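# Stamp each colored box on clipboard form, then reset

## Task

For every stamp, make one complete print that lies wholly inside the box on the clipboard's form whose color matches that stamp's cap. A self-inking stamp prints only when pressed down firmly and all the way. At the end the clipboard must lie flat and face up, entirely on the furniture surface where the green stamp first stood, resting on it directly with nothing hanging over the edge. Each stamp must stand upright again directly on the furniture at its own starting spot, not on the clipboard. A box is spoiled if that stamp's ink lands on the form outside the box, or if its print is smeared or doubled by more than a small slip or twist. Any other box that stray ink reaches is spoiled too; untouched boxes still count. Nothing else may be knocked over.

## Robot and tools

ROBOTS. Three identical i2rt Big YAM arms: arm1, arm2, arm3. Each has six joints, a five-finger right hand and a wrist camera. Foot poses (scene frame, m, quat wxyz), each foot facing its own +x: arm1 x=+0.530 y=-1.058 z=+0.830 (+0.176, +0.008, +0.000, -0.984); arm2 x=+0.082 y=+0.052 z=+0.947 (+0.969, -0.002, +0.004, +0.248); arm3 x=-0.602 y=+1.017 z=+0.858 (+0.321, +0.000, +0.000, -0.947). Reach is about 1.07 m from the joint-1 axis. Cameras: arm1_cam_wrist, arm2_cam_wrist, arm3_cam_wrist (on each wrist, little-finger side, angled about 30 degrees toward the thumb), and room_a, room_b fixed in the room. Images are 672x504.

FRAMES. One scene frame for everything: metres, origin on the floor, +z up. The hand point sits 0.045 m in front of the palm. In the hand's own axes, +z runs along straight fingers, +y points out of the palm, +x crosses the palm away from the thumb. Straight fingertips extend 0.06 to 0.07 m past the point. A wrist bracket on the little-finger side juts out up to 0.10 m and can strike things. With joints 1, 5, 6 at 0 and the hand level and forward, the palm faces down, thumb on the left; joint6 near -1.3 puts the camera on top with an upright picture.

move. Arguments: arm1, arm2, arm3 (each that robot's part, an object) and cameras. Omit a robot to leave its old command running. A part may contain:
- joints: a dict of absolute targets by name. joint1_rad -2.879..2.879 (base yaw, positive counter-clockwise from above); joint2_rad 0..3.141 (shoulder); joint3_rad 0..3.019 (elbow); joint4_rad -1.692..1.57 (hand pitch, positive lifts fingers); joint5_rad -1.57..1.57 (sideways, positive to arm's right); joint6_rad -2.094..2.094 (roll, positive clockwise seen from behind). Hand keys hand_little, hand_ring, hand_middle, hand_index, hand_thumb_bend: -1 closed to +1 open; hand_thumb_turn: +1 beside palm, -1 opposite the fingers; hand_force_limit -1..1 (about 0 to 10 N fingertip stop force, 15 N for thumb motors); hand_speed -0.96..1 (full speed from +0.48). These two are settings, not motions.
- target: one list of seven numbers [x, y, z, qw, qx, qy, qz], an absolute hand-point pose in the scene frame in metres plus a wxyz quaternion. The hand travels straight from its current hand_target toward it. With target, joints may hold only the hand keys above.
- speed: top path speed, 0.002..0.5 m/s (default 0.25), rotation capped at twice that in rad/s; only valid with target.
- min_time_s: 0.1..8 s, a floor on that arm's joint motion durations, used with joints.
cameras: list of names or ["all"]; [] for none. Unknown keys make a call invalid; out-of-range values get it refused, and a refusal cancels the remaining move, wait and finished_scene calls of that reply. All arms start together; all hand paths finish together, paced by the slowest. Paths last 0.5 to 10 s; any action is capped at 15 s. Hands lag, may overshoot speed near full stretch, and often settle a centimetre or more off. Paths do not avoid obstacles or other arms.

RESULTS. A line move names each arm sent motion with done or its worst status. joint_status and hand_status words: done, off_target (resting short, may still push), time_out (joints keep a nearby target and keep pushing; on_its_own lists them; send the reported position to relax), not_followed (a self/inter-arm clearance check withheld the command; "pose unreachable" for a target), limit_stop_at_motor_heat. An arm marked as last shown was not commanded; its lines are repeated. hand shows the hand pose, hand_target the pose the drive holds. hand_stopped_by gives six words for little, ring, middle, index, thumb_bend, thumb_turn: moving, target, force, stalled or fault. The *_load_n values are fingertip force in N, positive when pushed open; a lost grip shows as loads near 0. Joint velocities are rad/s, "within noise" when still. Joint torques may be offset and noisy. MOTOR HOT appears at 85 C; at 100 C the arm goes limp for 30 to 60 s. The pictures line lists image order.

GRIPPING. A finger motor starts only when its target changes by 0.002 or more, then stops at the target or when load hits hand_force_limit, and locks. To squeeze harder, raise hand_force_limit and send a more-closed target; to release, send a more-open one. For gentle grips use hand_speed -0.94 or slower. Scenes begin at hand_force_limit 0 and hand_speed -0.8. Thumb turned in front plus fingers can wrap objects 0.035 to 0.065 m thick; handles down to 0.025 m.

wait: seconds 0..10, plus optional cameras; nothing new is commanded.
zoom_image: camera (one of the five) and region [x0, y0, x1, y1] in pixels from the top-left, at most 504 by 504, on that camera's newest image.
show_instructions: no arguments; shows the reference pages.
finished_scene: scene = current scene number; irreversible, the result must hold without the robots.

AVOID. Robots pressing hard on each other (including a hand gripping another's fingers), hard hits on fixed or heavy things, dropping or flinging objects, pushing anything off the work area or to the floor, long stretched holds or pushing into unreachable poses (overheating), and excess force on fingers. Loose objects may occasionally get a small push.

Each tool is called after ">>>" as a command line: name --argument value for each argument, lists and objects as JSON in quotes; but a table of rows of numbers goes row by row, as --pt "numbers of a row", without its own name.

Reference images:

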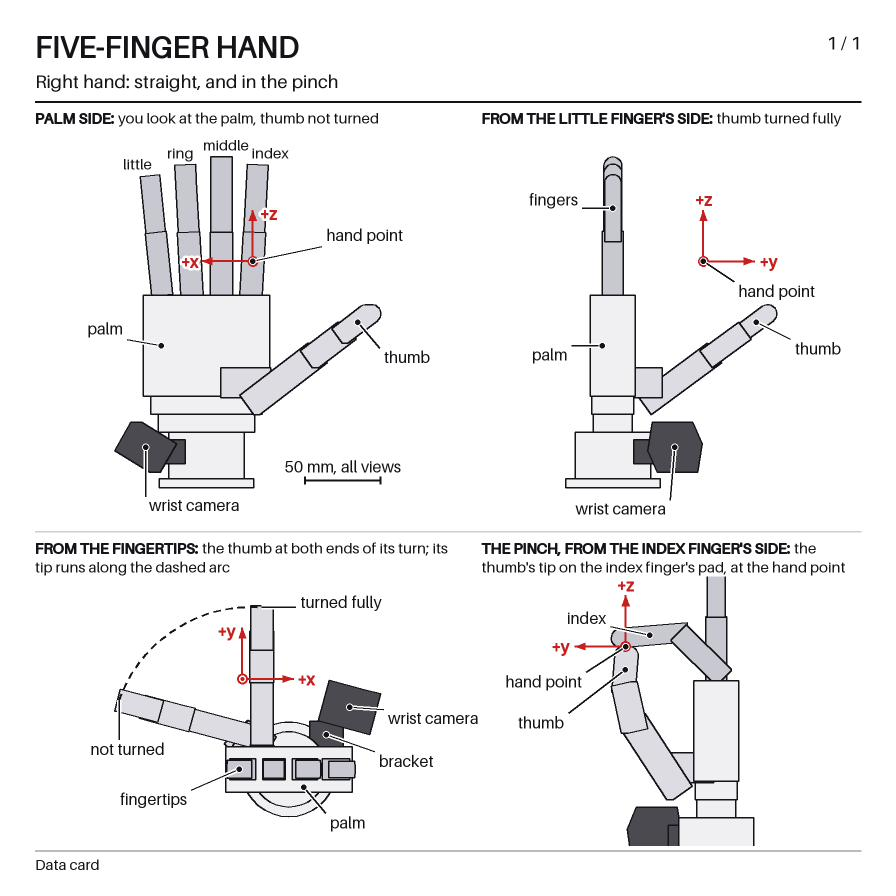

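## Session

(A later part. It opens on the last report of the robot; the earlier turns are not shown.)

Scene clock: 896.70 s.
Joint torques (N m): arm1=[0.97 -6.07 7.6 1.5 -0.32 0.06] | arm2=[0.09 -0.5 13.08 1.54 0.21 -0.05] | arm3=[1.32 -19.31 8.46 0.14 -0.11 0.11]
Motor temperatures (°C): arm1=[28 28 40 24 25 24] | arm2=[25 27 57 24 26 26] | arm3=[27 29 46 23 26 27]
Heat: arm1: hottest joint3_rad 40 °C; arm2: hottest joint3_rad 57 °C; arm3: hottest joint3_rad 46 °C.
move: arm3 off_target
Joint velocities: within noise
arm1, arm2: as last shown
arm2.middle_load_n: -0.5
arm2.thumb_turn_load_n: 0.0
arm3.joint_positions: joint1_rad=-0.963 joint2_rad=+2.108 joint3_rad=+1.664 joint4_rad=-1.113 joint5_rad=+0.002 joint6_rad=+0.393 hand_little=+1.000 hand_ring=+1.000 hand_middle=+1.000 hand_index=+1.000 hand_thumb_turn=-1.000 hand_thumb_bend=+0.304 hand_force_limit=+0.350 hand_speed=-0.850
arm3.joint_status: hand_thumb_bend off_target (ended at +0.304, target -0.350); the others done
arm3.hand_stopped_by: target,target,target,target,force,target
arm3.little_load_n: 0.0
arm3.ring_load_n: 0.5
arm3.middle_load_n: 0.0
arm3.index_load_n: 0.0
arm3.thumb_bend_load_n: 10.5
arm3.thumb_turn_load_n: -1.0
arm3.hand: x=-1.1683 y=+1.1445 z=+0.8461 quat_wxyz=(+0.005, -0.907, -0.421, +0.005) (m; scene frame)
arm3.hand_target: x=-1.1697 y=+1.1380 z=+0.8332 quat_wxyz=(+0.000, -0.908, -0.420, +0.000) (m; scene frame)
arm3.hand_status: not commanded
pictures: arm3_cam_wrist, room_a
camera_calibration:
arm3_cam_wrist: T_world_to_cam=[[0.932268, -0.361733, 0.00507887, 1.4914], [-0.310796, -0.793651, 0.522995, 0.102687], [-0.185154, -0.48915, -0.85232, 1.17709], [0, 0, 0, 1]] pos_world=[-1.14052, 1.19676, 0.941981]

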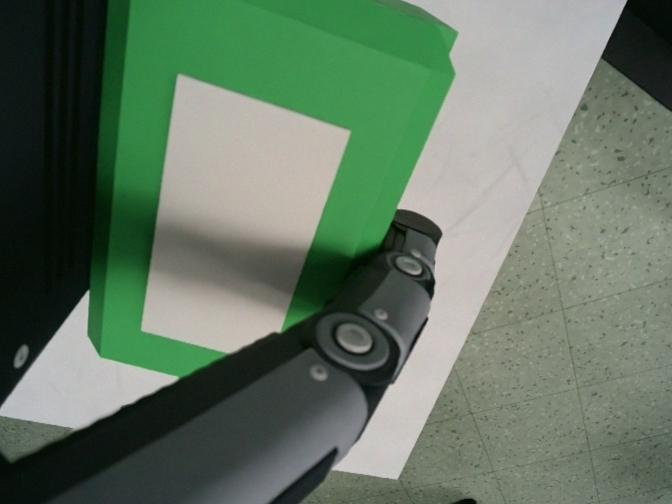

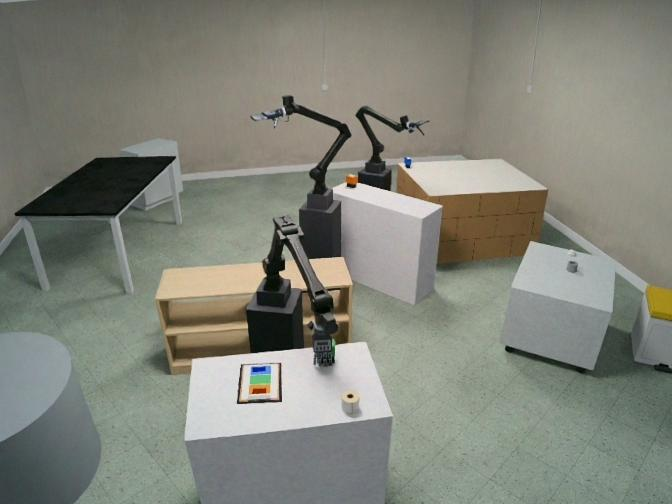

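>>> move --arm3 '{"target": [-1.172, 1.140, 0.97, 0.0, 0.9078, 0.4195, 0.0], "speed": 0.1}' --cameras '["room_a", "arm3_cam_wrist"]'

>>> zoom_image --camera "room_a" --region '[270, 270, 370, 370]'

Scene clock: 902.47 s.
Joint torques (N m): arm1=[1.14 -5.89 7.61 1.51 -0.33 0.04] | arm2=[0.15 -1.14 13.07 1.57 0.21 -0.04] | arm3=[1.14 -23.06 13.18 -0.68 -0.13 0.07]
Motor temperatures (°C): arm1=[28 28 40 24 25 24] | arm2=[25 27 57 24 26 26] | arm3=[27 30 46 23 26 27]
Heat: arm1: hottest joint3_rad 40 °C; arm2: hottest joint3_rad 57 °C; arm3: hottest joint3_rad 46 °C.
move: arm3 off_target
Joint velocities: within noise
arm1.joint_positions: joint1_rad=-0.062 joint2_rad=+0.964 joint3_rad=+0.631 joint4_rad=+0.789 joint5_rad=+0.503 joint6_rad=-0.086 hand_little=+1.000 hand_ring=+1.000 hand_middle=+1.000 hand_index=+1.000 hand_thumb_turn=-1.000 hand_thumb_bend=+1.000 hand_force_limit=+0.800 hand_speed=-0.500
arm1.joint_status: not commanded
arm1.hand_stopped_by: target,target,target,target,target,target
arm1.little_load_n: 0.0
arm1.ring_load_n: 0.0
arm1.middle_load_n: 0.0
arm1.index_load_n: 0.0
arm1.thumb_bend_load_n: 0.0
arm1.thumb_turn_load_n: 0.5
arm1.hand: x=+0.0421 y=-1.1284 z=+1.2337 quat_wxyz=(+0.619, -0.466, -0.311, +0.551) (m; scene frame)
arm1.hand_target: x=+0.0464 y=-1.1331 z=+1.2341 quat_wxyz=(+0.618, -0.462, -0.317, +0.551) (m; scene frame)
arm1.hand_status: not commanded
arm2: as last shown
arm2.middle_load_n: 0.0
arm2.index_load_n: -0.5
arm3.joint_positions: joint1_rad=-0.963 joint2_rad=+2.041 joint3_rad=+1.804 joint4_rad=-1.397 joint5_rad=+0.001 joint6_rad=+0.395 hand_little=+1.000 hand_ring=+1.000 hand_middle=+1.000 hand_index=+1.000 hand_thumb_turn=-1.000 hand_thumb_bend=+0.304 hand_force_limit=+0.350 hand_speed=-0.850
arm3.joint_status: not commanded
arm3.hand_stopped_by: target,target,target,target,force,target
arm3.little_load_n: 0.0
arm3.ring_load_n: 0.0
arm3.middle_load_n: 0.0
arm3.index_load_n: 0.0
arm3.thumb_bend_load_n: 8.0
arm3.thumb_turn_load_n: 1.0
arm3.hand: x=-1.1548 y=+1.1401 z=+0.9403 quat_wxyz=(-0.021, -0.907, -0.420, -0.024) (m; scene frame)
arm3.hand_target: x=-1.1706 y=+1.1396 z=+0.9702 quat_wxyz=(+0.000, -0.908, -0.419, +0.000) (m; scene frame)
arm3.hand_status: off_target (0.034 m and 3.6 deg from the pose sent, 0.124 m and 0.8 deg at the start)
pictures: arm3_cam_wrist, room_a
camera_calibration:
arm3_cam_wrist: T_world_to_cam=[[0.928404, -0.362422, 0.0819536, 1.40082], [-0.350422, -0.780641, 0.517498, -0.00138596], [-0.123576, -0.509165, -0.851751, 1.35121], [0, 0, 0, 1]] pos_world=[-1.13403, 1.1946, 1.03681]

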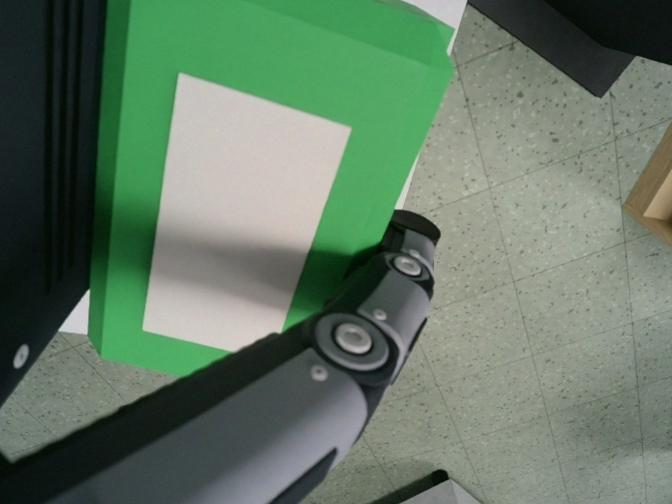

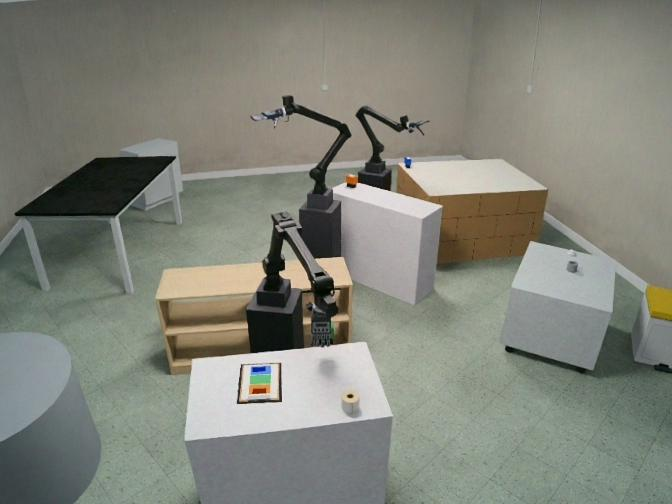

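Scaled by 5.040 from the camera's 672x504 image, which has a finer 960x720 frame.

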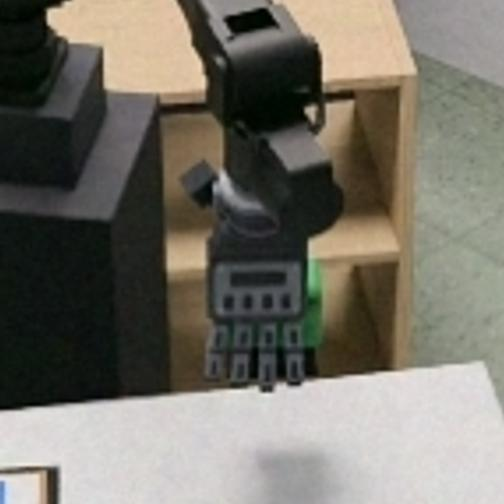

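>>> move --arm3 '{"target": [-1.086, 1.445, 0.96, 0.0, 0.9007, 0.4344, 0.0], "speed": 0.15}' --cameras '["room_a", "arm3_cam_wrist"]'

Scene clock: 909.10 s.
Joint torques (N m): arm1=[1.08 -6.24 7.64 1.57 -0.34 0.04] | arm2=[0.67 -1.03 13.2 1.5 0.21 -0.01] | arm3=[0.79 -22.65 13.65 -0.61 -0.13 -0.14]
Motor temperatures (°C): arm1=[28 28 40 24 25 24] | arm2=[25 27 57 24 26 26] | arm3=[27 30 47 23 26 27]
Heat: arm1: hottest joint3_rad 40 °C; arm2: hottest joint3_rad 57 °C; arm3: hottest joint3_rad 47 °C.
move: arm3 off_target
Joint velocities: within noise
arm1, arm2: as last shown
arm1.thumb_turn_load_n: 0.0
arm2.index_load_n: 0.0
arm2.thumb_bend_load_n: -0.5
arm3.joint_positions: joint1_rad=-1.417 joint2_rad=+2.286 joint3_rad=+2.267 joint4_rad=-1.572 joint5_rad=+0.002 joint6_rad=-0.076 hand_little=+1.000 hand_ring=+1.000 hand_middle=+1.000 hand_index=+1.000 hand_thumb_turn=-1.000 hand_thumb_bend=+0.304 hand_force_limit=+0.350 hand_speed=-0.850
arm3.joint_status: not commanded
arm3.hand_stopped_by: target,target,target,target,force,target
arm3.little_load_n: 0.0
arm3.ring_load_n: 0.0
arm3.middle_load_n: 0.0
arm3.index_load_n: 0.0
arm3.thumb_bend_load_n: 8.0
arm3.thumb_turn_load_n: 1.0
arm3.hand: x=-1.0781 y=+1.4381 z=+0.9556 quat_wxyz=(-0.009, -0.904, -0.427, -0.004) (m; scene frame)
arm3.hand_target: x=-1.0856 y=+1.4447 z=+0.9600 quat_wxyz=(+0.001, -0.901, -0.434, +0.000) (m; scene frame)
arm3.hand_status: off_target (0.011 m and 1.4 deg from the pose sent, 0.313 m and 4.1 deg at the start)
pictures: arm3_cam_wrist, room_a
camera_calibration:
arm3_cam_wrist: T_world_to_cam=[[0.936981, -0.347345, 0.037655, 1.46628], [-0.313766, -0.789163, 0.527989, 0.291987], [-0.153678, -0.506531, -0.848416, 1.48594], [0, 0, 0, 1]] pos_world=[-1.0539, 1.4924, 1.05132]

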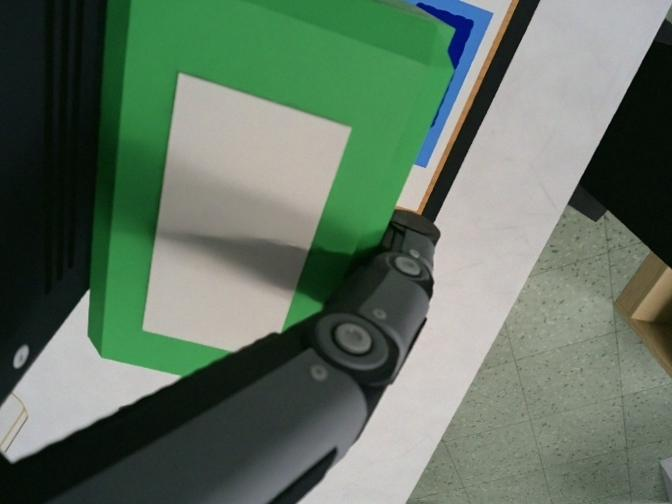

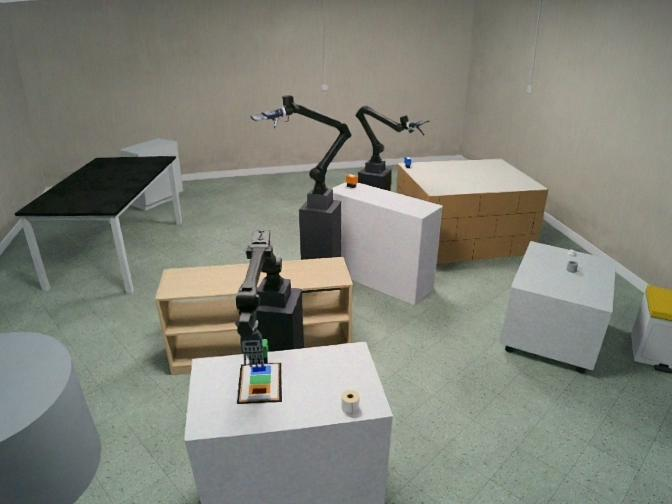

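>>> move --arm3 '{"target": [-1.084, 1.448, 0.885, 0.0, 0.8973, 0.4415, 0.0], "speed": 0.1}'

Scene clock: 911.50 s.
Joint torques (N m): arm1=[1.03 -6.53 7.69 1.61 -0.33 0.06] | arm2=[0.5 -1.26 13.08 1.59 0.22 -0.05] | arm3=[0.26 -23.24 9.65 0.09 -0.13 -0.14]
Motor temperatures (°C): arm1=[28 28 41 24 25 24] | arm2=[25 27 57 24 26 26] | arm3=[27 30 47 23 26 27]
Heat: arm1: hottest joint3_rad 41 °C; arm2: hottest joint3_rad 57 °C; arm3: hottest joint3_rad 47 °C.
move: arm3 done
Joint velocities: within noise
arm1, arm2: as last shown
arm2.thumb_bend_load_n: 0.0
arm2.thumb_turn_load_n: -0.5
arm3.joint_positions: joint1_rad=-1.417 joint2_rad=+2.323 joint3_rad=+2.167 joint4_rad=-1.416 joint5_rad=+0.002 joint6_rad=-0.096 hand_little=+1.000 hand_ring=+1.000 hand_middle=+1.000 hand_index=+1.000 hand_thumb_turn=-1.000 hand_thumb_bend=+0.304 hand_force_limit=+0.350 hand_speed=-0.850
arm3.joint_status: not commanded
arm3.hand_stopped_by: target,target,target,target,force,target
arm3.little_load_n: 0.0
arm3.ring_load_n: 0.0
arm3.middle_load_n: 0.0
arm3.index_load_n: 0.0
arm3.thumb_bend_load_n: 8.0
arm3.thumb_turn_load_n: 1.0
arm3.hand: x=-1.0834 y=+1.4448 z=+0.8905 quat_wxyz=(-0.001, -0.900, -0.436, -0.001) (m; scene frame)
arm3.hand_target: x=-1.0839 y=+1.4480 z=+0.8849 quat_wxyz=(+0.000, -0.897, -0.441, +0.000) (m; scene frame)
arm3.hand_status: done (0.006 m and 0.7 deg from the pose sent, 0.072 m and 2.1 deg at the start)
pictures: none

>>> move --arm3 '{"target": [-1.079, 1.448, 0.862, 0.0, 0.8973, 0.4415, 0.0], "speed": 0.08}'

>>> move --arm3 '{"target": [-1.079, 1.448, 0.842, 0.0, 0.8973, 0.4415, 0.0], "speed": 0.06}' --cameras '["arm3_cam_wrist"]'

Scene clock: 913.20 s.
Joint torques (N m): arm1=[0.85 -6.12 7.62 1.5 -0.32 0.05] | arm2=[0.15 -1.44 13.12 1.66 0.24 -0.09] | arm3=[-0.15 -23.36 9.2 0.1 -0.14 -0.12]
Motor temperatures (°C): arm1=[28 28 41 24 25 24] | arm2=[25 27 58 24 26 26] | arm3=[27 30 47 23 26 27]
Heat: arm1: hottest joint3_rad 41 °C; arm2: hottest joint3_rad 58 °C; arm3: hottest joint3_rad 47 °C.
move: arm3 done
Joint velocities: within noise
arm1, arm2: as last shown
arm2.thumb_bend_load_n: -0.5
arm3.joint_positions: joint1_rad=-1.417 joint2_rad=+2.323 joint3_rad=+2.114 joint4_rad=-1.357 joint5_rad=+0.002 joint6_rad=-0.101 hand_little=+1.000 hand_ring=+1.000 hand_middle=+1.000 hand_index=+1.000 hand_thumb_turn=-1.000 hand_thumb_bend=+0.304 hand_force_limit=+0.350 hand_speed=-0.850
arm3.joint_status: not commanded
arm3.hand_stopped_by: target,target,target,target,force,target
arm3.little_load_n: 0.0
arm3.ring_load_n: 0.0
arm3.middle_load_n: 0.0
arm3.index_load_n: 0.0
arm3.thumb_bend_load_n: 8.0
arm3.thumb_turn_load_n: 1.0
arm3.hand: x=-1.0817 y=+1.4436 z=+0.8704 quat_wxyz=(+0.002, -0.899, -0.438, +0.000) (m; scene frame)
arm3.hand_target: x=-1.0788 y=+1.4479 z=+0.8619 quat_wxyz=(+0.000, -0.897, -0.441, +0.000) (m; scene frame)
arm3.hand_status: done (0.010 m and 0.5 deg from the pose sent, 0.029 m and 0.7 deg at the start)
pictures: none

Scene clock: 914.30 s.
Joint torques (N m): arm1=[1.14 -6.53 7.61 1.48 -0.34 0.07] | arm2=[0.44 -1.08 12.97 1.73 0.19 -0.06] | arm3=[-0.09 -22.89 9.25 0.1 -0.14 -0.13]
Motor temperatures (°C): arm1=[28 28 41 24 25 24] | arm2=[25 27 58 24 26 26] | arm3=[27 30 47 23 26 27]
Heat: arm1: hottest joint3_rad 41 °C; arm2: hottest joint3_rad 58 °C; arm3: hottest joint3_rad 47 °C.
move: arm3 off_target
Joint velocities: within noise
arm1, arm2: as last shown
arm1.middle_load_n: 0.5
arm1.index_load_n: -0.5
arm2.thumb_bend_load_n: 0.0
arm2.thumb_turn_load_n: 0.0
arm3.joint_positions: joint1_rad=-1.417 joint2_rad=+2.337 joint3_rad=+2.089 joint4_rad=-1.317 joint5_rad=+0.002 joint6_rad=-0.101 hand_little=+1.000 hand_ring=+1.000 hand_middle=+1.000 hand_index=+1.000 hand_thumb_turn=-1.000 hand_thumb_bend=+0.304 hand_force_limit=+0.350 hand_speed=-0.850
arm3.joint_status: not commanded
arm3.hand_stopped_by: target,target,target,target,force,target
arm3.little_load_n: 0.0
arm3.ring_load_n: 0.0
arm3.middle_load_n: -0.5
arm3.index_load_n: 0.0
arm3.thumb_bend_load_n: 8.0
arm3.thumb_turn_load_n: 1.0
arm3.hand: x=-1.0818 y=+1.4437 z=+0.8519 quat_wxyz=(+0.003, -0.899, -0.439, +0.000) (m; scene frame)
arm3.hand_target: x=-1.0788 y=+1.4479 z=+0.8420 quat_wxyz=(+0.000, -0.897, -0.441, +0.000) (m; scene frame)
arm3.hand_status: off_target (0.011 m and 0.5 deg from the pose sent, 0.029 m and 0.5 deg at the start)
pictures: arm3_cam_wrist
camera_calibration:
arm3_cam_wrist: T_world_to_cam=[[0.945786, -0.324473, 0.0143554, 1.47191], [-0.284303, -0.805707, 0.519623, 0.413003], [-0.157037, -0.495534, -0.854275, 1.38575], [0, 0, 0, 1]] pos_world=[-1.05708, 1.49704, 0.948074]

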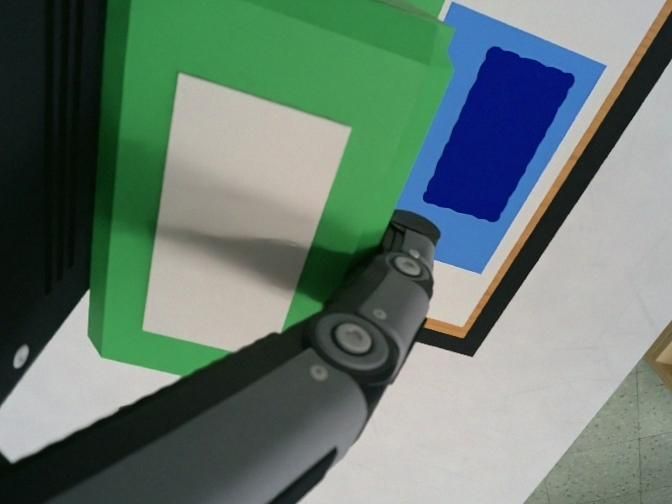

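>>> move --arm3 '{"target": [-1.077, 1.448, 0.830, 0.0, 0.8973, 0.4415, 0.0], "speed": 0.06}'

Scene clock: 917.27 s.
Joint torques (N m): arm1=[1.2 -6.07 7.61 1.48 -0.35 0.08] | arm2=[0.67 -1.32 13.08 1.61 0.27 -0.05] | arm3=[-0.26 -22.71 7.82 0.75 -0.09 -0.12]
Motor temperatures (°C): arm1=[28 28 41 24 25 24] | arm2=[25 27 58 24 26 26] | arm3=[27 30 46 23 26 27]
Heat: arm1: hottest joint3_rad 41 °C; arm2: hottest joint3_rad 58 °C; arm3: hottest joint3_rad 46 °C.
move: arm3 off_target
Joint velocities: within noise
arm1: as last shown
arm1.middle_load_n: 0.0
arm1.index_load_n: 0.0
arm2.joint_positions: joint1_rad=+0.876 joint2_rad=+0.809 joint3_rad=+1.273 joint4_rad=-0.492 joint5_rad=-0.004 joint6_rad=-0.096 hand_little=+1.000 hand_ring=+1.000 hand_middle=+1.000 hand_index=+1.000 hand_thumb_turn=+1.000 hand_thumb_bend=+1.000 hand_force_limit=+0.700 hand_speed=-0.600
arm2.joint_status: not commanded
arm2.hand_stopped_by: target,target,target,target,target,target
arm2.little_load_n: -0.5
arm2.ring_load_n: 0.0
arm2.middle_load_n: 0.0
arm2.index_load_n: 0.0
arm2.thumb_bend_load_n: 0.0
arm2.thumb_turn_load_n: 0.0
arm2.hand: x=+0.1407 y=+0.4694 z=+1.4959 quat_wxyz=(-0.688, +0.719, -0.035, +0.097) (m; scene frame)
arm2.hand_target: x=+0.1351 y=+0.4626 z=+1.5287 quat_wxyz=(-0.706, +0.701, -0.028, +0.099) (m; scene frame)
arm2.hand_status: not commanded
arm3.joint_positions: joint1_rad=-1.417 joint2_rad=+2.337 joint3_rad=+2.083 joint4_rad=-1.308 joint5_rad=+0.001 joint6_rad=-0.103 hand_little=+1.000 hand_ring=+1.000 hand_middle=+1.000 hand_index=+1.000 hand_thumb_turn=-1.000 hand_thumb_bend=+0.304 hand_force_limit=+0.350 hand_speed=-0.850
arm3.joint_status: not commanded
arm3.hand_stopped_by: target,target,target,target,force,target
arm3.little_load_n: 0.0
arm3.ring_load_n: 0.0
arm3.middle_load_n: 0.0
arm3.index_load_n: 0.0
arm3.thumb_bend_load_n: 8.5
arm3.thumb_turn_load_n: 0.5
arm3.hand: x=-1.0819 y=+1.4437 z=+0.8495 quat_wxyz=(+0.004, -0.898, -0.440, +0.001) (m; scene frame)
arm3.hand_target: x=-1.0766 y=+1.4476 z=+0.8302 quat_wxyz=(+0.000, -0.897, -0.441, +0.000) (m; scene frame)
arm3.hand_status: off_target (0.021 m and 0.5 deg from the pose sent, 0.023 m and 0.5 deg at the start)
pictures: none

>>> move --arm3 '{"joints": {"hand_thumb_bend": 1.0, "hand_speed": -0.5}}' --cameras '["arm3_cam_wrist"]'

Scene clock: 919.17 s.
Joint torques (N m): arm1=[0.91 -6.36 7.65 1.57 -0.33 0.05] | arm2=[0.91 -0.5 13.09 1.54 0.2 -0.03] | arm3=[-0.32 -22.71 7.84 0.5 -0.09 -0.12]
Motor temperatures (°C): arm1=[28 28 41 24 25 24] | arm2=[25 27 58 24 26 26] | arm3=[27 30 46 23 26 27]
Heat: arm1: hottest joint3_rad 41 °C; arm2: hottest joint3_rad 58 °C; arm3: hottest joint3_rad 46 °C.
move: arm3 done
Joint velocities: within noise
arm1, arm2: as last shown
arm3.joint_positions: joint1_rad=-1.417 joint2_rad=+2.337 joint3_rad=+2.083 joint4_rad=-1.301 joint5_rad=+0.001 joint6_rad=-0.104 hand_little=+1.000 hand_ring=+1.000 hand_middle=+1.000 hand_index=+1.000 hand_thumb_turn=-1.000 hand_thumb_bend=+1.000 hand_force_limit=+0.350 hand_speed=-0.500
arm3.joint_status: all done
arm3.hand_stopped_by: target,target,target,target,target,target
arm3.little_load_n: 0.0
arm3.ring_load_n: 0.0
arm3.middle_load_n: -1.5
arm3.index_load_n: 0.0
arm3.thumb_bend_load_n: 0.0
arm3.thumb_turn_load_n: 0.0
arm3.hand: x=-1.0832 y=+1.4449 z=+0.8489 quat_wxyz=(+0.007, -0.898, -0.440, +0.002) (m; scene frame)
arm3.hand_target: x=-1.0766 y=+1.4475 z=+0.8302 quat_wxyz=(+0.000, -0.897, -0.441, +0.000) (m; scene frame)
arm3.hand_status: not commanded
pictures: arm3_cam_wrist
camera_calibration:
arm3_cam_wrist: T_world_to_cam=[[0.946843, -0.321657, 0.0050624, 1.47864], [-0.277738, -0.809419, 0.5174, 0.429414], [-0.162328, -0.491302, -0.855729, 1.37301], [0, 0, 0, 1]] pos_world=[-1.05789, 1.49775, 0.945262]

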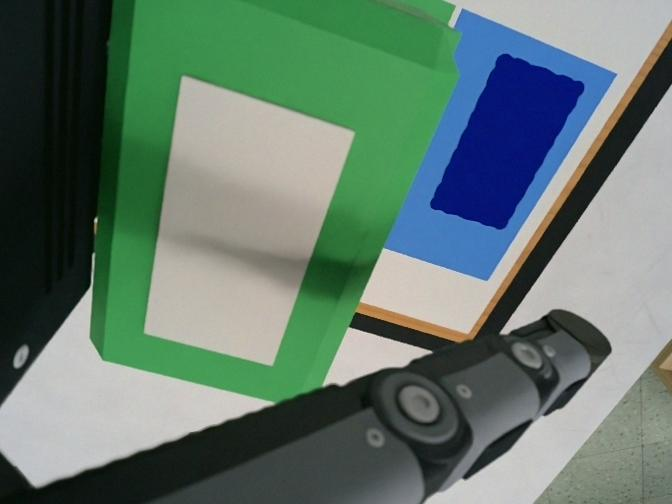

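>>> move --arm3 '{"target": [-1.087, 1.455, 0.836, 0.0, 0.8973, 0.4415, 0.0], "speed": 0.06}'

>>> move --arm3 '{"target": [-1.098, 1.464, 0.90, 0.0, 0.8973, 0.4415, 0.0], "speed": 0.1}' --cameras '["arm3_cam_wrist"]'

Scene clock: 922.63 s.
Joint torques (N m): arm1=[1.08 -5.95 7.68 1.55 -0.32 0.07] | arm2=[0.67 -0.38 13.24 1.52 0.21 -0.04] | arm3=[-0.09 -21.13 12.55 -0.21 -0.09 -0.1]
Motor temperatures (°C): arm1=[28 28 41 24 25 24] | arm2=[25 27 58 24 26 26] | arm3=[27 31 46 23 26 27]
Heat: arm1: hottest joint3_rad 41 °C; arm2: hottest joint3_rad 58 °C; arm3: hottest joint3_rad 46 °C.
move: arm3 off_target
Joint velocities: within noise
arm1, arm2: as last shown
arm1.little_load_n: -0.5
arm2.little_load_n: 0.0
arm2.index_load_n: -0.5
arm2.thumb_bend_load_n: 0.5
arm3.joint_positions: joint1_rad=-1.417 joint2_rad=+2.349 joint3_rad=+2.108 joint4_rad=-1.324 joint5_rad=+0.001 joint6_rad=-0.104 hand_little=+1.000 hand_ring=+1.000 hand_middle=+1.000 hand_index=+1.000 hand_thumb_turn=-1.000 hand_thumb_bend=+1.000 hand_force_limit=+0.350 hand_speed=-0.500
arm3.joint_status: not commanded
arm3.hand_stopped_by: target,target,target,target,target,target
arm3.little_load_n: 0.0
arm3.ring_load_n: 0.0
arm3.middle_load_n: -1.0
arm3.index_load_n: 0.0
arm3.thumb_bend_load_n: 0.0
arm3.thumb_turn_load_n: 0.0
arm3.hand: x=-1.0841 y=+1.4457 z=+0.8505 quat_wxyz=(+0.002, -0.898, -0.440, +0.001) (m; scene frame)
arm3.hand_target: x=-1.0864 y=+1.4545 z=+0.8360 quat_wxyz=(+0.001, -0.897, -0.441, +0.000) (m; scene frame)
arm3.hand_status: off_target (0.017 m and 0.3 deg from the pose sent, 0.017 m and 0.9 deg at the start)
pictures: none

Scene clock: 924.30 s.
Joint torques (N m): arm1=[1.08 -6.3 7.62 1.52 -0.33 0.09] | arm2=[0.38 -0.91 13.04 1.54 0.25 -0.04] | arm3=[0.09 -23.3 13.19 -0.47 -0.09 -0.08]
Motor temperatures (°C): arm1=[28 28 41 24 25 24] | arm2=[25 27 58 24 26 26] | arm3=[27 31 46 23 26 27]
Heat: arm1: hottest joint3_rad 41 °C; arm2: hottest joint3_rad 58 °C; arm3: hottest joint3_rad 46 °C.
move: arm3 done
Joint velocities: within noise
arm1.joint_positions: joint1_rad=-0.062 joint2_rad=+0.964 joint3_rad=+0.631 joint4_rad=+0.789 joint5_rad=+0.503 joint6_rad=-0.086 hand_little=+1.000 hand_ring=+1.000 hand_middle=+1.000 hand_index=+1.000 hand_thumb_turn=-1.000 hand_thumb_bend=+1.000 hand_force_limit=+0.800 hand_speed=-0.500
arm1.joint_status: not commanded
arm1.hand_stopped_by: target,target,target,target,target,target
arm1.little_load_n: 0.0
arm1.ring_load_n: 0.0
arm1.middle_load_n: 0.0
arm1.index_load_n: 0.0
arm1.thumb_bend_load_n: 0.0
arm1.thumb_turn_load_n: 0.0
arm1.hand: x=+0.0421 y=-1.1284 z=+1.2337 quat_wxyz=(+0.619, -0.466, -0.311, +0.551) (m; scene frame)
arm1.hand_target: x=+0.0464 y=-1.1331 z=+1.2341 quat_wxyz=(+0.618, -0.462, -0.317, +0.551) (m; scene frame)
arm1.hand_status: not commanded
arm2: as last shown
arm2.index_load_n: 0.0
arm2.thumb_bend_load_n: 0.0
arm3.joint_positions: joint1_rad=-1.417 joint2_rad=+2.383 joint3_rad=+2.307 joint4_rad=-1.503 joint5_rad=+0.001 joint6_rad=-0.104 hand_little=+1.000 hand_ring=+1.000 hand_middle=+1.000 hand_index=+1.000 hand_thumb_turn=-1.000 hand_thumb_bend=+1.000 hand_force_limit=+0.350 hand_speed=-0.500
arm3.joint_status: not commanded
arm3.hand_stopped_by: target,target,target,target,target,target
arm3.little_load_n: 0.0
arm3.ring_load_n: 0.0
arm3.middle_load_n: -0.5
arm3.index_load_n: 0.0
arm3.thumb_bend_load_n: 0.0
arm3.thumb_turn_load_n: 0.0
arm3.hand: x=-1.0939 y=+1.4552 z=+0.9024 quat_wxyz=(-0.004, -0.898, -0.440, -0.002) (m; scene frame)
arm3.hand_target: x=-1.0977 y=+1.4637 z=+0.9000 quat_wxyz=(+0.001, -0.897, -0.441, +0.000) (m; scene frame)
arm3.hand_status: done (0.010 m and 0.5 deg from the pose sent, 0.054 m and 0.3 deg at the start)
pictures: arm3_cam_wrist
camera_calibration:
arm3_cam_wrist: T_world_to_cam=[[0.946578, -0.321357, 0.02684, 1.47153], [-0.286772, -0.800786, 0.525835, 0.377065], [-0.147488, -0.505441, -0.850163, 1.45393], [0, 0, 0, 1]] pos_world=[-1.07035, 1.50971, 0.998303]

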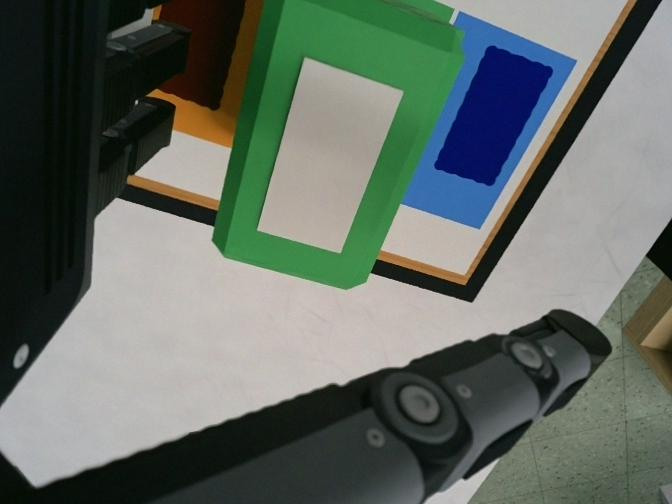

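>>> move --arm3 '{"target": [-1.081, 1.449, 0.845, 0.0, 0.8973, 0.4415, 0.0], "speed": 0.08}' --cameras '["arm3_cam_wrist"]'

Scene clock: 931.13 s.
Joint torques (N m): arm1=[1.32 -6.18 7.64 1.52 -0.33 0.06] | arm2=[0.44 -1.08 13.03 1.54 0.19 -0.06] | arm3=[-0.03 -24.7 7.87 0.17 -0.08 -0.1]
Motor temperatures (°C): arm1=[28 28 41 24 25 24] | arm2=[25 27 58 24 26 26] | arm3=[27 31 46 23 26 27]
Heat: arm1: hottest joint3_rad 41 °C; arm2: hottest joint3_rad 58 °C; arm3: hottest joint3_rad 46 °C.
move: arm3 done
Joint velocities: within noise
arm1, arm2: as last shown
arm1.middle_load_n: -0.5
arm1.thumb_turn_load_n: 0.5
arm3.joint_positions: joint1_rad=-1.417 joint2_rad=+2.357 joint3_rad=+2.122 joint4_rad=-1.332 joint5_rad=+0.001 joint6_rad=-0.104 hand_little=+1.000 hand_ring=+1.000 hand_middle=+1.000 hand_index=+1.000 hand_thumb_turn=-1.000 hand_thumb_bend=+1.000 hand_force_limit=+0.350 hand_speed=-0.500
arm3.joint_status: not commanded
arm3.hand_stopped_by: target,target,target,target,target,target
arm3.little_load_n: 0.0
arm3.ring_load_n: 0.0
arm3.middle_load_n: 0.0
arm3.index_load_n: 0.0
arm3.thumb_bend_load_n: -0.5
arm3.thumb_turn_load_n: 0.0
arm3.hand: x=-1.0855 y=+1.4471 z=+0.8502 quat_wxyz=(+0.002, -0.898, -0.440, +0.000) (m; scene frame)
arm3.hand_target: x=-1.0810 y=+1.4490 z=+0.8451 quat_wxyz=(+0.000, -0.897, -0.441, +0.000) (m; scene frame)
arm3.hand_status: done (0.007 m and 0.3 deg from the pose sent, 0.059 m and 0.5 deg at the start)
pictures: arm3_cam_wrist
camera_calibration:
arm3_cam_wrist: T_world_to_cam=[[0.946776, -0.321506, 0.0157756, 1.47216], [-0.282112, -0.805171, 0.521644, 0.41533], [-0.15501, -0.498331, -0.853017, 1.39066], [0, 0, 0, 1]] pos_world=[-1.06107, 1.50073, 0.946382]

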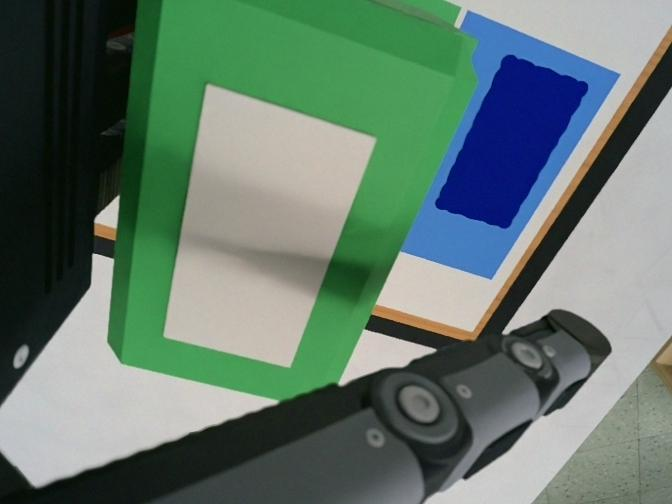

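>>> move --arm3 '{"joints": {"hand_thumb_bend": -0.35, "hand_speed": -0.85, "hand_force_limit": 0.35}}' --cameras '["arm3_cam_wrist"]'

Scene clock: 937.23 s.
Joint torques (N m): arm1=[1.38 -6.24 7.61 1.51 -0.32 0.07] | arm2=[0.67 -0.67 13.08 1.39 0.24 -0.02] | arm3=[-0.09 -24.7 7.88 0.18 -0.08 -0.09]
Motor temperatures (°C): arm1=[28 28 41 24 25 24] | arm2=[25 27 58 24 26 26] | arm3=[27 33 46 23 26 27]
Heat: arm1: hottest joint3_rad 41 °C; arm2: hottest joint3_rad 58 °C; arm3: hottest joint3_rad 46 °C.
move: arm3 off_target
Joint velocities: within noise
arm1, arm2: as last shown
arm1.middle_load_n: 0.0
arm1.thumb_turn_load_n: 0.0
arm2.little_load_n: -0.5
arm2.thumb_turn_load_n: -0.5
arm3.joint_positions: joint1_rad=-1.417 joint2_rad=+2.357 joint3_rad=+2.122 joint4_rad=-1.332 joint5_rad=+0.001 joint6_rad=-0.104 hand_little=+1.000 hand_ring=+1.000 hand_middle=+1.000 hand_index=+1.000 hand_thumb_turn=-1.000 hand_thumb_bend=+0.313 hand_force_limit=+0.350 hand_speed=-0.850
arm3.joint_status: hand_thumb_bend off_target (ended at +0.313, target -0.350); the others done
arm3.hand_stopped_by: target,target,target,target,force,target
arm3.little_load_n: 0.0
arm3.ring_load_n: 0.0
arm3.middle_load_n: 0.0
arm3.index_load_n: 0.0
arm3.thumb_bend_load_n: 9.5
arm3.thumb_turn_load_n: 0.5
arm3.hand: x=-1.0855 y=+1.4471 z=+0.8502 quat_wxyz=(+0.002, -0.898, -0.440, +0.000) (m; scene frame)
arm3.hand_target: x=-1.0810 y=+1.4490 z=+0.8450 quat_wxyz=(+0.000, -0.897, -0.441, +0.000) (m; scene frame)
arm3.hand_status: not commanded
pictures: arm3_cam_wrist
camera_calibration:
arm3_cam_wrist: T_world_to_cam=[[0.946776, -0.321506, 0.0157756, 1.47216], [-0.282112, -0.805171, 0.521644, 0.41533], [-0.15501, -0.498331, -0.853017, 1.39066], [0, 0, 0, 1]] pos_world=[-1.06107, 1.50073, 0.946382]

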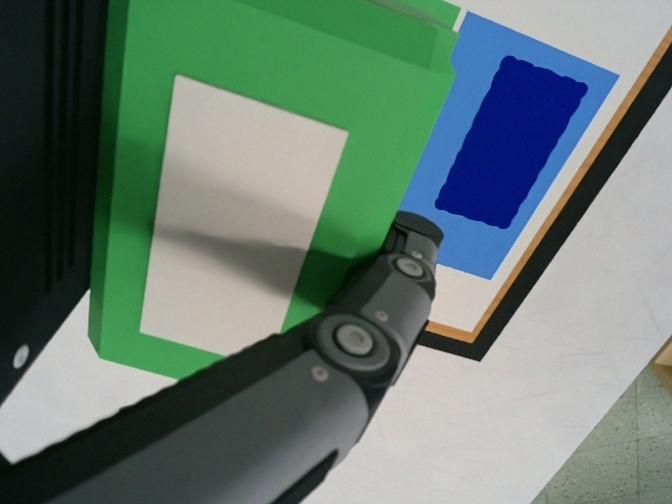

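>>> move --arm3 '{"target": [-1.080, 1.449, 0.875, 0.0, 0.8973, 0.4415, 0.0], "speed": 0.08}'

>>> move --arm3 '{"target": [-1.070, 1.442, 0.865, 0.0, 0.8973, 0.4415, 0.0], "speed": 0.06}'

Scene clock: 939.30 s.
Joint torques (N m): arm1=[0.91 -6.07 7.73 1.52 -0.32 0.06] | arm2=[0.09 -0.91 12.98 1.48 0.25 -0.06] | arm3=[-0.15 -26.81 10.63 -0.79 -0.07 -0.1]
Motor temperatures (°C): arm1=[28 28 41 24 25 24] | arm2=[25 27 58 24 26 26] | arm3=[27 33 46 23 26 27]
Heat: arm1: hottest joint3_rad 41 °C; arm2: hottest joint3_rad 58 °C; arm3: hottest joint3_rad 46 °C.
move: arm3 off_target
Joint velocities: within noise
arm1, arm2: as last shown
arm2.little_load_n: 0.0
arm2.middle_load_n: -0.5
arm3.joint_positions: joint1_rad=-1.417 joint2_rad=+2.356 joint3_rad=+2.122 joint4_rad=-1.363 joint5_rad=+0.001 joint6_rad=-0.104 hand_little=+1.000 hand_ring=+1.000 hand_middle=+1.000 hand_index=+1.000 hand_thumb_turn=-1.000 hand_thumb_bend=+0.313 hand_force_limit=+0.350 hand_speed=-0.850
arm3.joint_status: not commanded
arm3.hand_stopped_by: target,target,target,target,force,target
arm3.little_load_n: 0.0
arm3.ring_load_n: 0.0
arm3.middle_load_n: 0.0
arm3.index_load_n: 0.0
arm3.thumb_bend_load_n: 8.0
arm3.thumb_turn_load_n: 1.5
arm3.hand: x=-1.0797 y=+1.4416 z=+0.8530 quat_wxyz=(-0.012, -0.898, -0.440, -0.005) (m; scene frame)
arm3.hand_target: x=-1.0797 y=+1.4487 z=+0.8747 quat_wxyz=(+0.000, -0.897, -0.441, +0.000) (m; scene frame)
arm3.hand_status: off_target (0.023 m and 1.5 deg from the pose sent, 0.025 m and 0.3 deg at the start)
pictures: none

Scene clock: 940.33 s.
Joint torques (N m): arm1=[1.2 -6.42 7.68 1.55 -0.33 0.06] | arm2=[0.67 -0.73 13.01 1.68 0.19 -0.04] | arm3=[-0.38 -26.52 8.44 -0.09 -0.07 -0.12]
Motor temperatures (°C): arm1=[28 28 41 24 25 24] | arm2=[25 27 58 24 26 26] | arm3=[27 33 46 23 26 27]
Heat: arm1: hottest joint3_rad 41 °C; arm2: hottest joint3_rad 58 °C; arm3: hottest joint3_rad 46 °C.
move: arm3 off_target
Joint velocities: within noise
arm1, arm2: as last shown
arm1.index_load_n: -0.5
arm2.middle_load_n: 0.0
arm2.thumb_turn_load_n: 0.0
arm3.joint_positions: joint1_rad=-1.417 joint2_rad=+2.324 joint3_rad=+2.063 joint4_rad=-1.328 joint5_rad=+0.001 joint6_rad=-0.104 hand_little=+1.000 hand_ring=+1.000 hand_middle=+1.000 hand_index=+1.000 hand_thumb_turn=-1.000 hand_thumb_bend=+0.313 hand_force_limit=+0.350 hand_speed=-0.850
arm3.joint_status: not commanded
arm3.hand_stopped_by: target,target,target,target,force,target
arm3.little_load_n: 0.0
arm3.ring_load_n: -0.5
arm3.middle_load_n: 0.0
arm3.index_load_n: 0.0
arm3.thumb_bend_load_n: 8.0
arm3.thumb_turn_load_n: 1.0
arm3.hand: x=-1.0739 y=+1.4360 z=+0.8525 quat_wxyz=(-0.009, -0.898, -0.440, -0.004) (m; scene frame)
arm3.hand_target: x=-1.0699 y=+1.4419 z=+0.8648 quat_wxyz=(+0.000, -0.897, -0.441, +0.000) (m; scene frame)
arm3.hand_status: off_target (0.014 m and 1.1 deg from the pose sent, 0.015 m and 1.5 deg at the start)
pictures: none

>>> move --arm3 '{"target": [-1.0665, 1.4500, 0.835, 0.0, 0.8973, 0.4415, 0.0], "speed": 0.06}'

Scene clock: 942.37 s.
Joint torques (N m): arm1=[1.03 -6.48 7.71 1.51 -0.33 0.06] | arm2=[0.38 -0.56 13.19 1.47 0.22 -0.03] | arm3=[-1.2 -23 7.94 0.9 0.05 -0.16]
Motor temperatures (°C): arm1=[28 28 41 24 25 24] | arm2=[25 27 58 24 26 26] | arm3=[27 34 46 23 26 27]
Heat: arm1: hottest joint3_rad 41 °C; arm2: hottest joint3_rad 58 °C; arm3: hottest joint3_rad 46 °C.
move: arm3 off_target
Joint velocities: within noise
arm1: as last shown
arm1.index_load_n: 0.0
arm2.joint_positions: joint1_rad=+0.876 joint2_rad=+0.809 joint3_rad=+1.273 joint4_rad=-0.492 joint5_rad=-0.004 joint6_rad=-0.096 hand_little=+1.000 hand_ring=+1.000 hand_middle=+1.000 hand_index=+1.000 hand_thumb_turn=+1.000 hand_thumb_bend=+1.000 hand_force_limit=+0.700 hand_speed=-0.600
arm2.joint_status: not commanded
arm2.hand_stopped_by: target,target,target,target,target,target
arm2.little_load_n: 0.0
arm2.ring_load_n: 0.0
arm2.middle_load_n: 0.0
arm2.index_load_n: 0.0
arm2.thumb_bend_load_n: 0.0
arm2.thumb_turn_load_n: 0.0
arm2.hand: x=+0.1407 y=+0.4694 z=+1.4959 quat_wxyz=(-0.688, +0.719, -0.035, +0.097) (m; scene frame)
arm2.hand_target: x=+0.1351 y=+0.4626 z=+1.5287 quat_wxyz=(-0.706, +0.701, -0.028, +0.099) (m; scene frame)
arm2.hand_status: not commanded
arm3.joint_positions: joint1_rad=-1.419 joint2_rad=+2.319 joint3_rad=+2.050 joint4_rad=-1.307 joint5_rad=-0.002 joint6_rad=-0.113 hand_little=+1.000 hand_ring=+1.000 hand_middle=+1.000 hand_index=+1.000 hand_thumb_turn=-1.000 hand_thumb_bend=+0.313 hand_force_limit=+0.350 hand_speed=-0.850
arm3.joint_status: not commanded
arm3.hand_stopped_by: target,target,target,target,force,target
arm3.little_load_n: 0.0
arm3.ring_load_n: 0.0
arm3.middle_load_n: -1.5
arm3.index_load_n: 0.0
arm3.thumb_bend_load_n: 8.0
arm3.thumb_turn_load_n: 1.5
arm3.hand: x=-1.0745 y=+1.4379 z=+0.8502 quat_wxyz=(-0.003, -0.896, -0.443, +0.000) (m; scene frame)
arm3.hand_target: x=-1.0661 y=+1.4494 z=+0.8352 quat_wxyz=(+0.000, -0.897, -0.441, +0.000) (m; scene frame)
arm3.hand_status: off_target (0.021 m and 0.4 deg from the pose sent, 0.024 m and 1.1 deg at the start)
pictures: none

>>> move --arm3 '{"joints": {"hand_thumb_bend": 1.0, "hand_speed": -0.5}}'

>>> move --arm3 '{"target": [-1.082, 1.457, 0.842, 0.0, 0.8973, 0.4415, 0.0], "speed": 0.06}'

>>> move --arm3 '{"target": [-1.094, 1.466, 0.92, 0.0, 0.8973, 0.4415, 0.0], "speed": 0.1}' --cameras '["arm3_cam_wrist"]'

Scene clock: 944.93 s.
Joint torques (N m): arm1=[1.03 -5.89 7.68 1.44 -0.32 0.08] | arm2=[0.32 -0.56 13.27 1.32 0.23 -0.07] | arm3=[-1.08 -22.95 7.95 0.88 0.11 -0.11]
Motor temperatures (°C): arm1=[28 28 41 24 25 24] | arm2=[25 27 59 24 26 26] | arm3=[27 34 46 23 26 27]
Heat: arm1: hottest joint3_rad 41 °C; arm2: hottest joint3_rad 59 °C; arm3: hottest joint3_rad 46 °C.
move: arm3 done
Joint velocities: within noise
arm1, arm2: as last shown
arm1.little_load_n: -0.5
arm1.middle_load_n: -0.5
arm3.joint_positions: joint1_rad=-1.419 joint2_rad=+2.319 joint3_rad=+2.050 joint4_rad=-1.306 joint5_rad=-0.004 joint6_rad=-0.117 hand_little=+1.000 hand_ring=+1.000 hand_middle=+1.000 hand_index=+1.000 hand_thumb_turn=-1.000 hand_thumb_bend=+1.000 hand_force_limit=+0.350 hand_speed=-0.500
arm3.joint_status: all done
arm3.hand_stopped_by: target,target,target,target,target,target
arm3.little_load_n: 0.0
arm3.ring_load_n: 0.0
arm3.middle_load_n: -3.0
arm3.index_load_n: 0.0
arm3.thumb_bend_load_n: 0.0
arm3.thumb_turn_load_n: 0.0
arm3.hand: x=-1.0743 y=+1.4383 z=+0.8502 quat_wxyz=(-0.003, -0.896, -0.445, +0.001) (m; scene frame)
arm3.hand_target: x=-1.0661 y=+1.4495 z=+0.8352 quat_wxyz=(+0.000, -0.897, -0.441, +0.000) (m; scene frame)
arm3.hand_status: not commanded
pictures: none

Scene clock: 946.07 s.
Joint torques (N m): arm1=[1.55 -5.83 7.54 1.5 -0.32 0.05] | arm2=[0.21 -0.44 13.11 1.57 0.22 -0.02] | arm3=[-0.38 -21.42 12.86 -0.18 0.07 -0.04]
Motor temperatures (°C): arm1=[28 28 41 24 25 24] | arm2=[25 27 59 24 26 26] | arm3=[27 34 46 23 26 27]
Heat: arm1: hottest joint3_rad 41 °C; arm2: hottest joint3_rad 59 °C; arm3: hottest joint3_rad 46 °C.
move: arm3 off_target
Joint velocities: within noise
arm1, arm2: as last shown
arm1.little_load_n: 0.0
arm1.middle_load_n: 0.0
arm2.thumb_turn_load_n: -0.5
arm3.joint_positions: joint1_rad=-1.420 joint2_rad=+2.343 joint3_rad=+2.097 joint4_rad=-1.330 joint5_rad=-0.003 joint6_rad=-0.117 hand_little=+1.000 hand_ring=+1.000 hand_middle=+1.000 hand_index=+1.000 hand_thumb_turn=-1.000 hand_thumb_bend=+1.000 hand_force_limit=+0.350 hand_speed=-0.500
arm3.joint_status: not commanded
arm3.hand_stopped_by: target,target,target,target,target,target
arm3.little_load_n: 0.0
arm3.ring_load_n: 0.0
arm3.middle_load_n: -1.5
arm3.index_load_n: 0.0
arm3.thumb_bend_load_n: 0.0
arm3.thumb_turn_load_n: 0.0
arm3.hand: x=-1.0793 y=+1.4438 z=+0.8515 quat_wxyz=(-0.003, -0.896, -0.444, +0.000) (m; scene frame)
arm3.hand_target: x=-1.0815 y=+1.4565 z=+0.8420 quat_wxyz=(+0.000, -0.897, -0.442, +0.000) (m; scene frame)
arm3.hand_status: off_target (0.016 m and 0.5 deg from the pose sent, 0.022 m and 0.5 deg at the start)
pictures: none

Scene clock: 947.90 s.
Joint torques (N m): arm1=[1.32 -5.89 7.6 1.52 -0.3 0.07] | arm2=[0.44 -0.97 13.03 1.62 0.24 -0.04] | arm3=[-0.15 -23 13.14 -0.46 0.04 -0.02]
Motor temperatures (°C): arm1=[28 28 41 24 25 24] | arm2=[25 27 59 24 26 26] | arm3=[27 34 46 23 26 27]
Heat: arm1: hottest joint3_rad 41 °C; arm2: hottest joint3_rad 59 °C; arm3: hottest joint3_rad 46 °C.
move: arm3 off_target
Joint velocities: within noise
arm1.joint_positions: joint1_rad=-0.062 joint2_rad=+0.964 joint3_rad=+0.631 joint4_rad=+0.789 joint5_rad=+0.503 joint6_rad=-0.086 hand_little=+1.000 hand_ring=+1.000 hand_middle=+1.000 hand_index=+1.000 hand_thumb_turn=-1.000 hand_thumb_bend=+1.000 hand_force_limit=+0.800 hand_speed=-0.500
arm1.joint_status: not commanded
arm1.hand_stopped_by: target,target,target,target,target,target
arm1.little_load_n: 0.0
arm1.ring_load_n: 0.0
arm1.middle_load_n: 0.0
arm1.index_load_n: 0.0
arm1.thumb_bend_load_n: 0.0
arm1.thumb_turn_load_n: 0.0
arm1.hand: x=+0.0421 y=-1.1284 z=+1.2337 quat_wxyz=(+0.619, -0.466, -0.311, +0.551) (m; scene frame)
arm1.hand_target: x=+0.0464 y=-1.1331 z=+1.2341 quat_wxyz=(+0.618, -0.462, -0.317, +0.551) (m; scene frame)
arm1.hand_status: not commanded
arm2: as last shown
arm2.ring_load_n: -0.5
arm2.thumb_turn_load_n: 0.0
arm3.joint_positions: joint1_rad=-1.420 joint2_rad=+2.373 joint3_rad=+2.341 joint4_rad=-1.546 joint5_rad=-0.002 joint6_rad=-0.117 hand_little=+1.000 hand_ring=+1.000 hand_middle=+1.000 hand_index=+1.000 hand_thumb_turn=-1.000 hand_thumb_bend=+1.000 hand_force_limit=+0.350 hand_speed=-0.500
arm3.joint_status: not commanded
arm3.hand_stopped_by: target,target,target,target,target,target
arm3.little_load_n: 0.0
arm3.ring_load_n: 0.0
arm3.middle_load_n: 0.0
arm3.index_load_n: 0.0
arm3.thumb_bend_load_n: -0.5
arm3.thumb_turn_load_n: 0.0
arm3.hand: x=-1.0916 y=+1.4557 z=+0.9227 quat_wxyz=(-0.004, -0.896, -0.444, +0.000) (m; scene frame)
arm3.hand_target: x=-1.0936 y=+1.4656 z=+0.9199 quat_wxyz=(+0.000, -0.897, -0.442, +0.000) (m; scene frame)
arm3.hand_status: off_target (0.011 m and 0.6 deg from the pose sent, 0.073 m and 0.5 deg at the start)
pictures: arm3_cam_wrist
camera_calibration:
arm3_cam_wrist: T_world_to_cam=[[0.949762, -0.311962, 0.0251125, 1.4602], [-0.27755, -0.802474, 0.528207, 0.377772], [-0.144629, -0.508641, -0.848744, 1.47809], [0, 0, 0, 1]] pos_world=[-1.06822, 1.5105, 1.01831]

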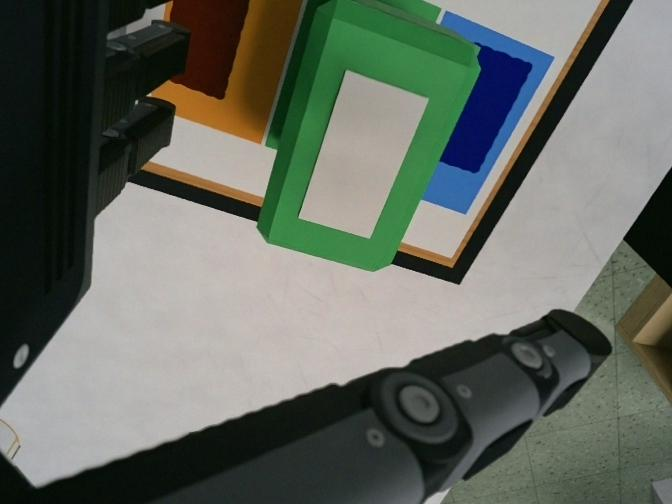

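>>> move --arm3 '{"joints": {"joint2_rad": 1.95, "joint3_rad": 2.15, "joint4_rad": -1.2}, "min_time_s": 1.5}'

>>> move --arm3 '{"joints": {"joint1_rad": -1.16, "joint2_rad": 1.75, "joint3_rad": 1.35, "joint4_rad": 0.35, "joint5_rad": 1.3, "joint6_rad": 0.0, "hand_thumb_turn": 1.0, "hand_speed": 0.0}, "min_time_s": 2.5}' --cameras '["room_a"]'

Scene clock: 956.70 s.
Joint torques (N m): arm1=[1.2 -6.3 7.6 1.42 -0.33 0.04] | arm2=[0.56 -0.91 13.07 1.59 0.23 -0.03] | arm3=[-0.15 -21.42 9.8 1.13 0.04 -0.03]
Motor temperatures (°C): arm1=[28 28 41 24 25 24] | arm2=[25 27 59 24 26 26] | arm3=[27 34 46 23 26 27]
Heat: arm1: hottest joint3_rad 41 °C; arm2: hottest joint3_rad 59 °C; arm3: hottest joint3_rad 46 °C.
move: arm3 done
Joint velocities: within noise
arm1, arm2: as last shown
arm1.thumb_bend_load_n: -0.5
arm2.ring_load_n: 0.0
arm2.middle_load_n: -0.5
arm3.joint_positions: joint1_rad=-1.420 joint2_rad=+1.953 joint3_rad=+2.151 joint4_rad=-1.212 joint5_rad=-0.002 joint6_rad=-0.117 hand_little=+1.000 hand_ring=+1.000 hand_middle=+1.000 hand_index=+1.000 hand_thumb_turn=-1.000 hand_thumb_bend=+1.000 hand_force_limit=+0.350 hand_speed=-0.500
arm3.joint_status: all done
arm3.hand_stopped_by: target,target,target,target,target,target
arm3.little_load_n: 0.0
arm3.ring_load_n: 0.0
arm3.middle_load_n: 0.0
arm3.index_load_n: 0.0
arm3.thumb_bend_load_n: 0.0
arm3.thumb_turn_load_n: 0.0
arm3.hand: x=-1.1139 y=+1.4773 z=+1.1282 quat_wxyz=(+0.258, -0.861, -0.428, +0.094) (m; scene frame)
arm3.hand_target: x=-1.1118 y=+1.4835 z=+1.1308 quat_wxyz=(+0.266, -0.861, -0.424, +0.094) (m; scene frame)
arm3.hand_status: not commanded
pictures: none

Scene clock: 959.80 s.
Joint torques (N m): arm1=[1.08 -6.01 7.66 1.57 -0.35 0.04] | arm2=[-0.09 -0.97 13.15 1.58 0.18 -0.04] | arm3=[1.2 -19.37 9.31 1.29 0.1 0.13]
Motor temperatures (°C): arm1=[28 28 41 24 25 24] | arm2=[25 27 59 24 26 26] | arm3=[27 34 46 23 26 27]
Heat: arm1: hottest joint3_rad 41 °C; arm2: hottest joint3_rad 59 °C; arm3: hottest joint3_rad 46 °C.
move: arm3 done
Joint velocities: within noise
arm1, arm2: as last shown
arm1.thumb_bend_load_n: 0.0
arm2.middle_load_n: 0.0
arm3.joint_positions: joint1_rad=-1.169 joint2_rad=+1.769 joint3_rad=+1.352 joint4_rad=+0.336 joint5_rad=+1.298 joint6_rad=-0.014 hand_little=+1.000 hand_ring=+1.000 hand_middle=+1.000 hand_index=+1.000 hand_thumb_turn=+1.000 hand_thumb_bend=+1.000 hand_force_limit=+0.350 hand_speed=+0.000
arm3.joint_status: all done
arm3.hand_stopped_by: target,target,target,target,target,target
arm3.little_load_n: -0.5
arm3.ring_load_n: 0.0
arm3.middle_load_n: 0.0
arm3.index_load_n: 0.0
arm3.thumb_bend_load_n: 0.0
arm3.thumb_turn_load_n: -0.5
arm3.hand: x=-1.0895 y=+1.4993 z=+1.1184 quat_wxyz=(+0.689, -0.713, +0.054, -0.116) (m; scene frame)
arm3.hand_target: x=-1.0919 y=+1.4942 z=+1.1319 quat_wxyz=(+0.695, -0.709, +0.067, -0.100) (m; scene frame)
arm3.hand_status: not commanded
pictures: room_a

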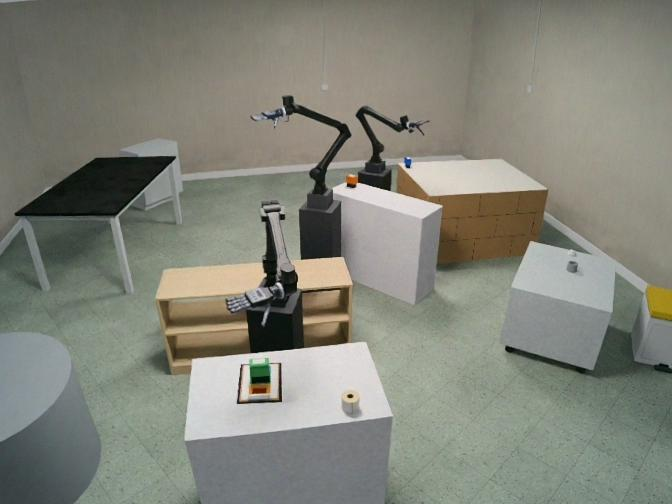

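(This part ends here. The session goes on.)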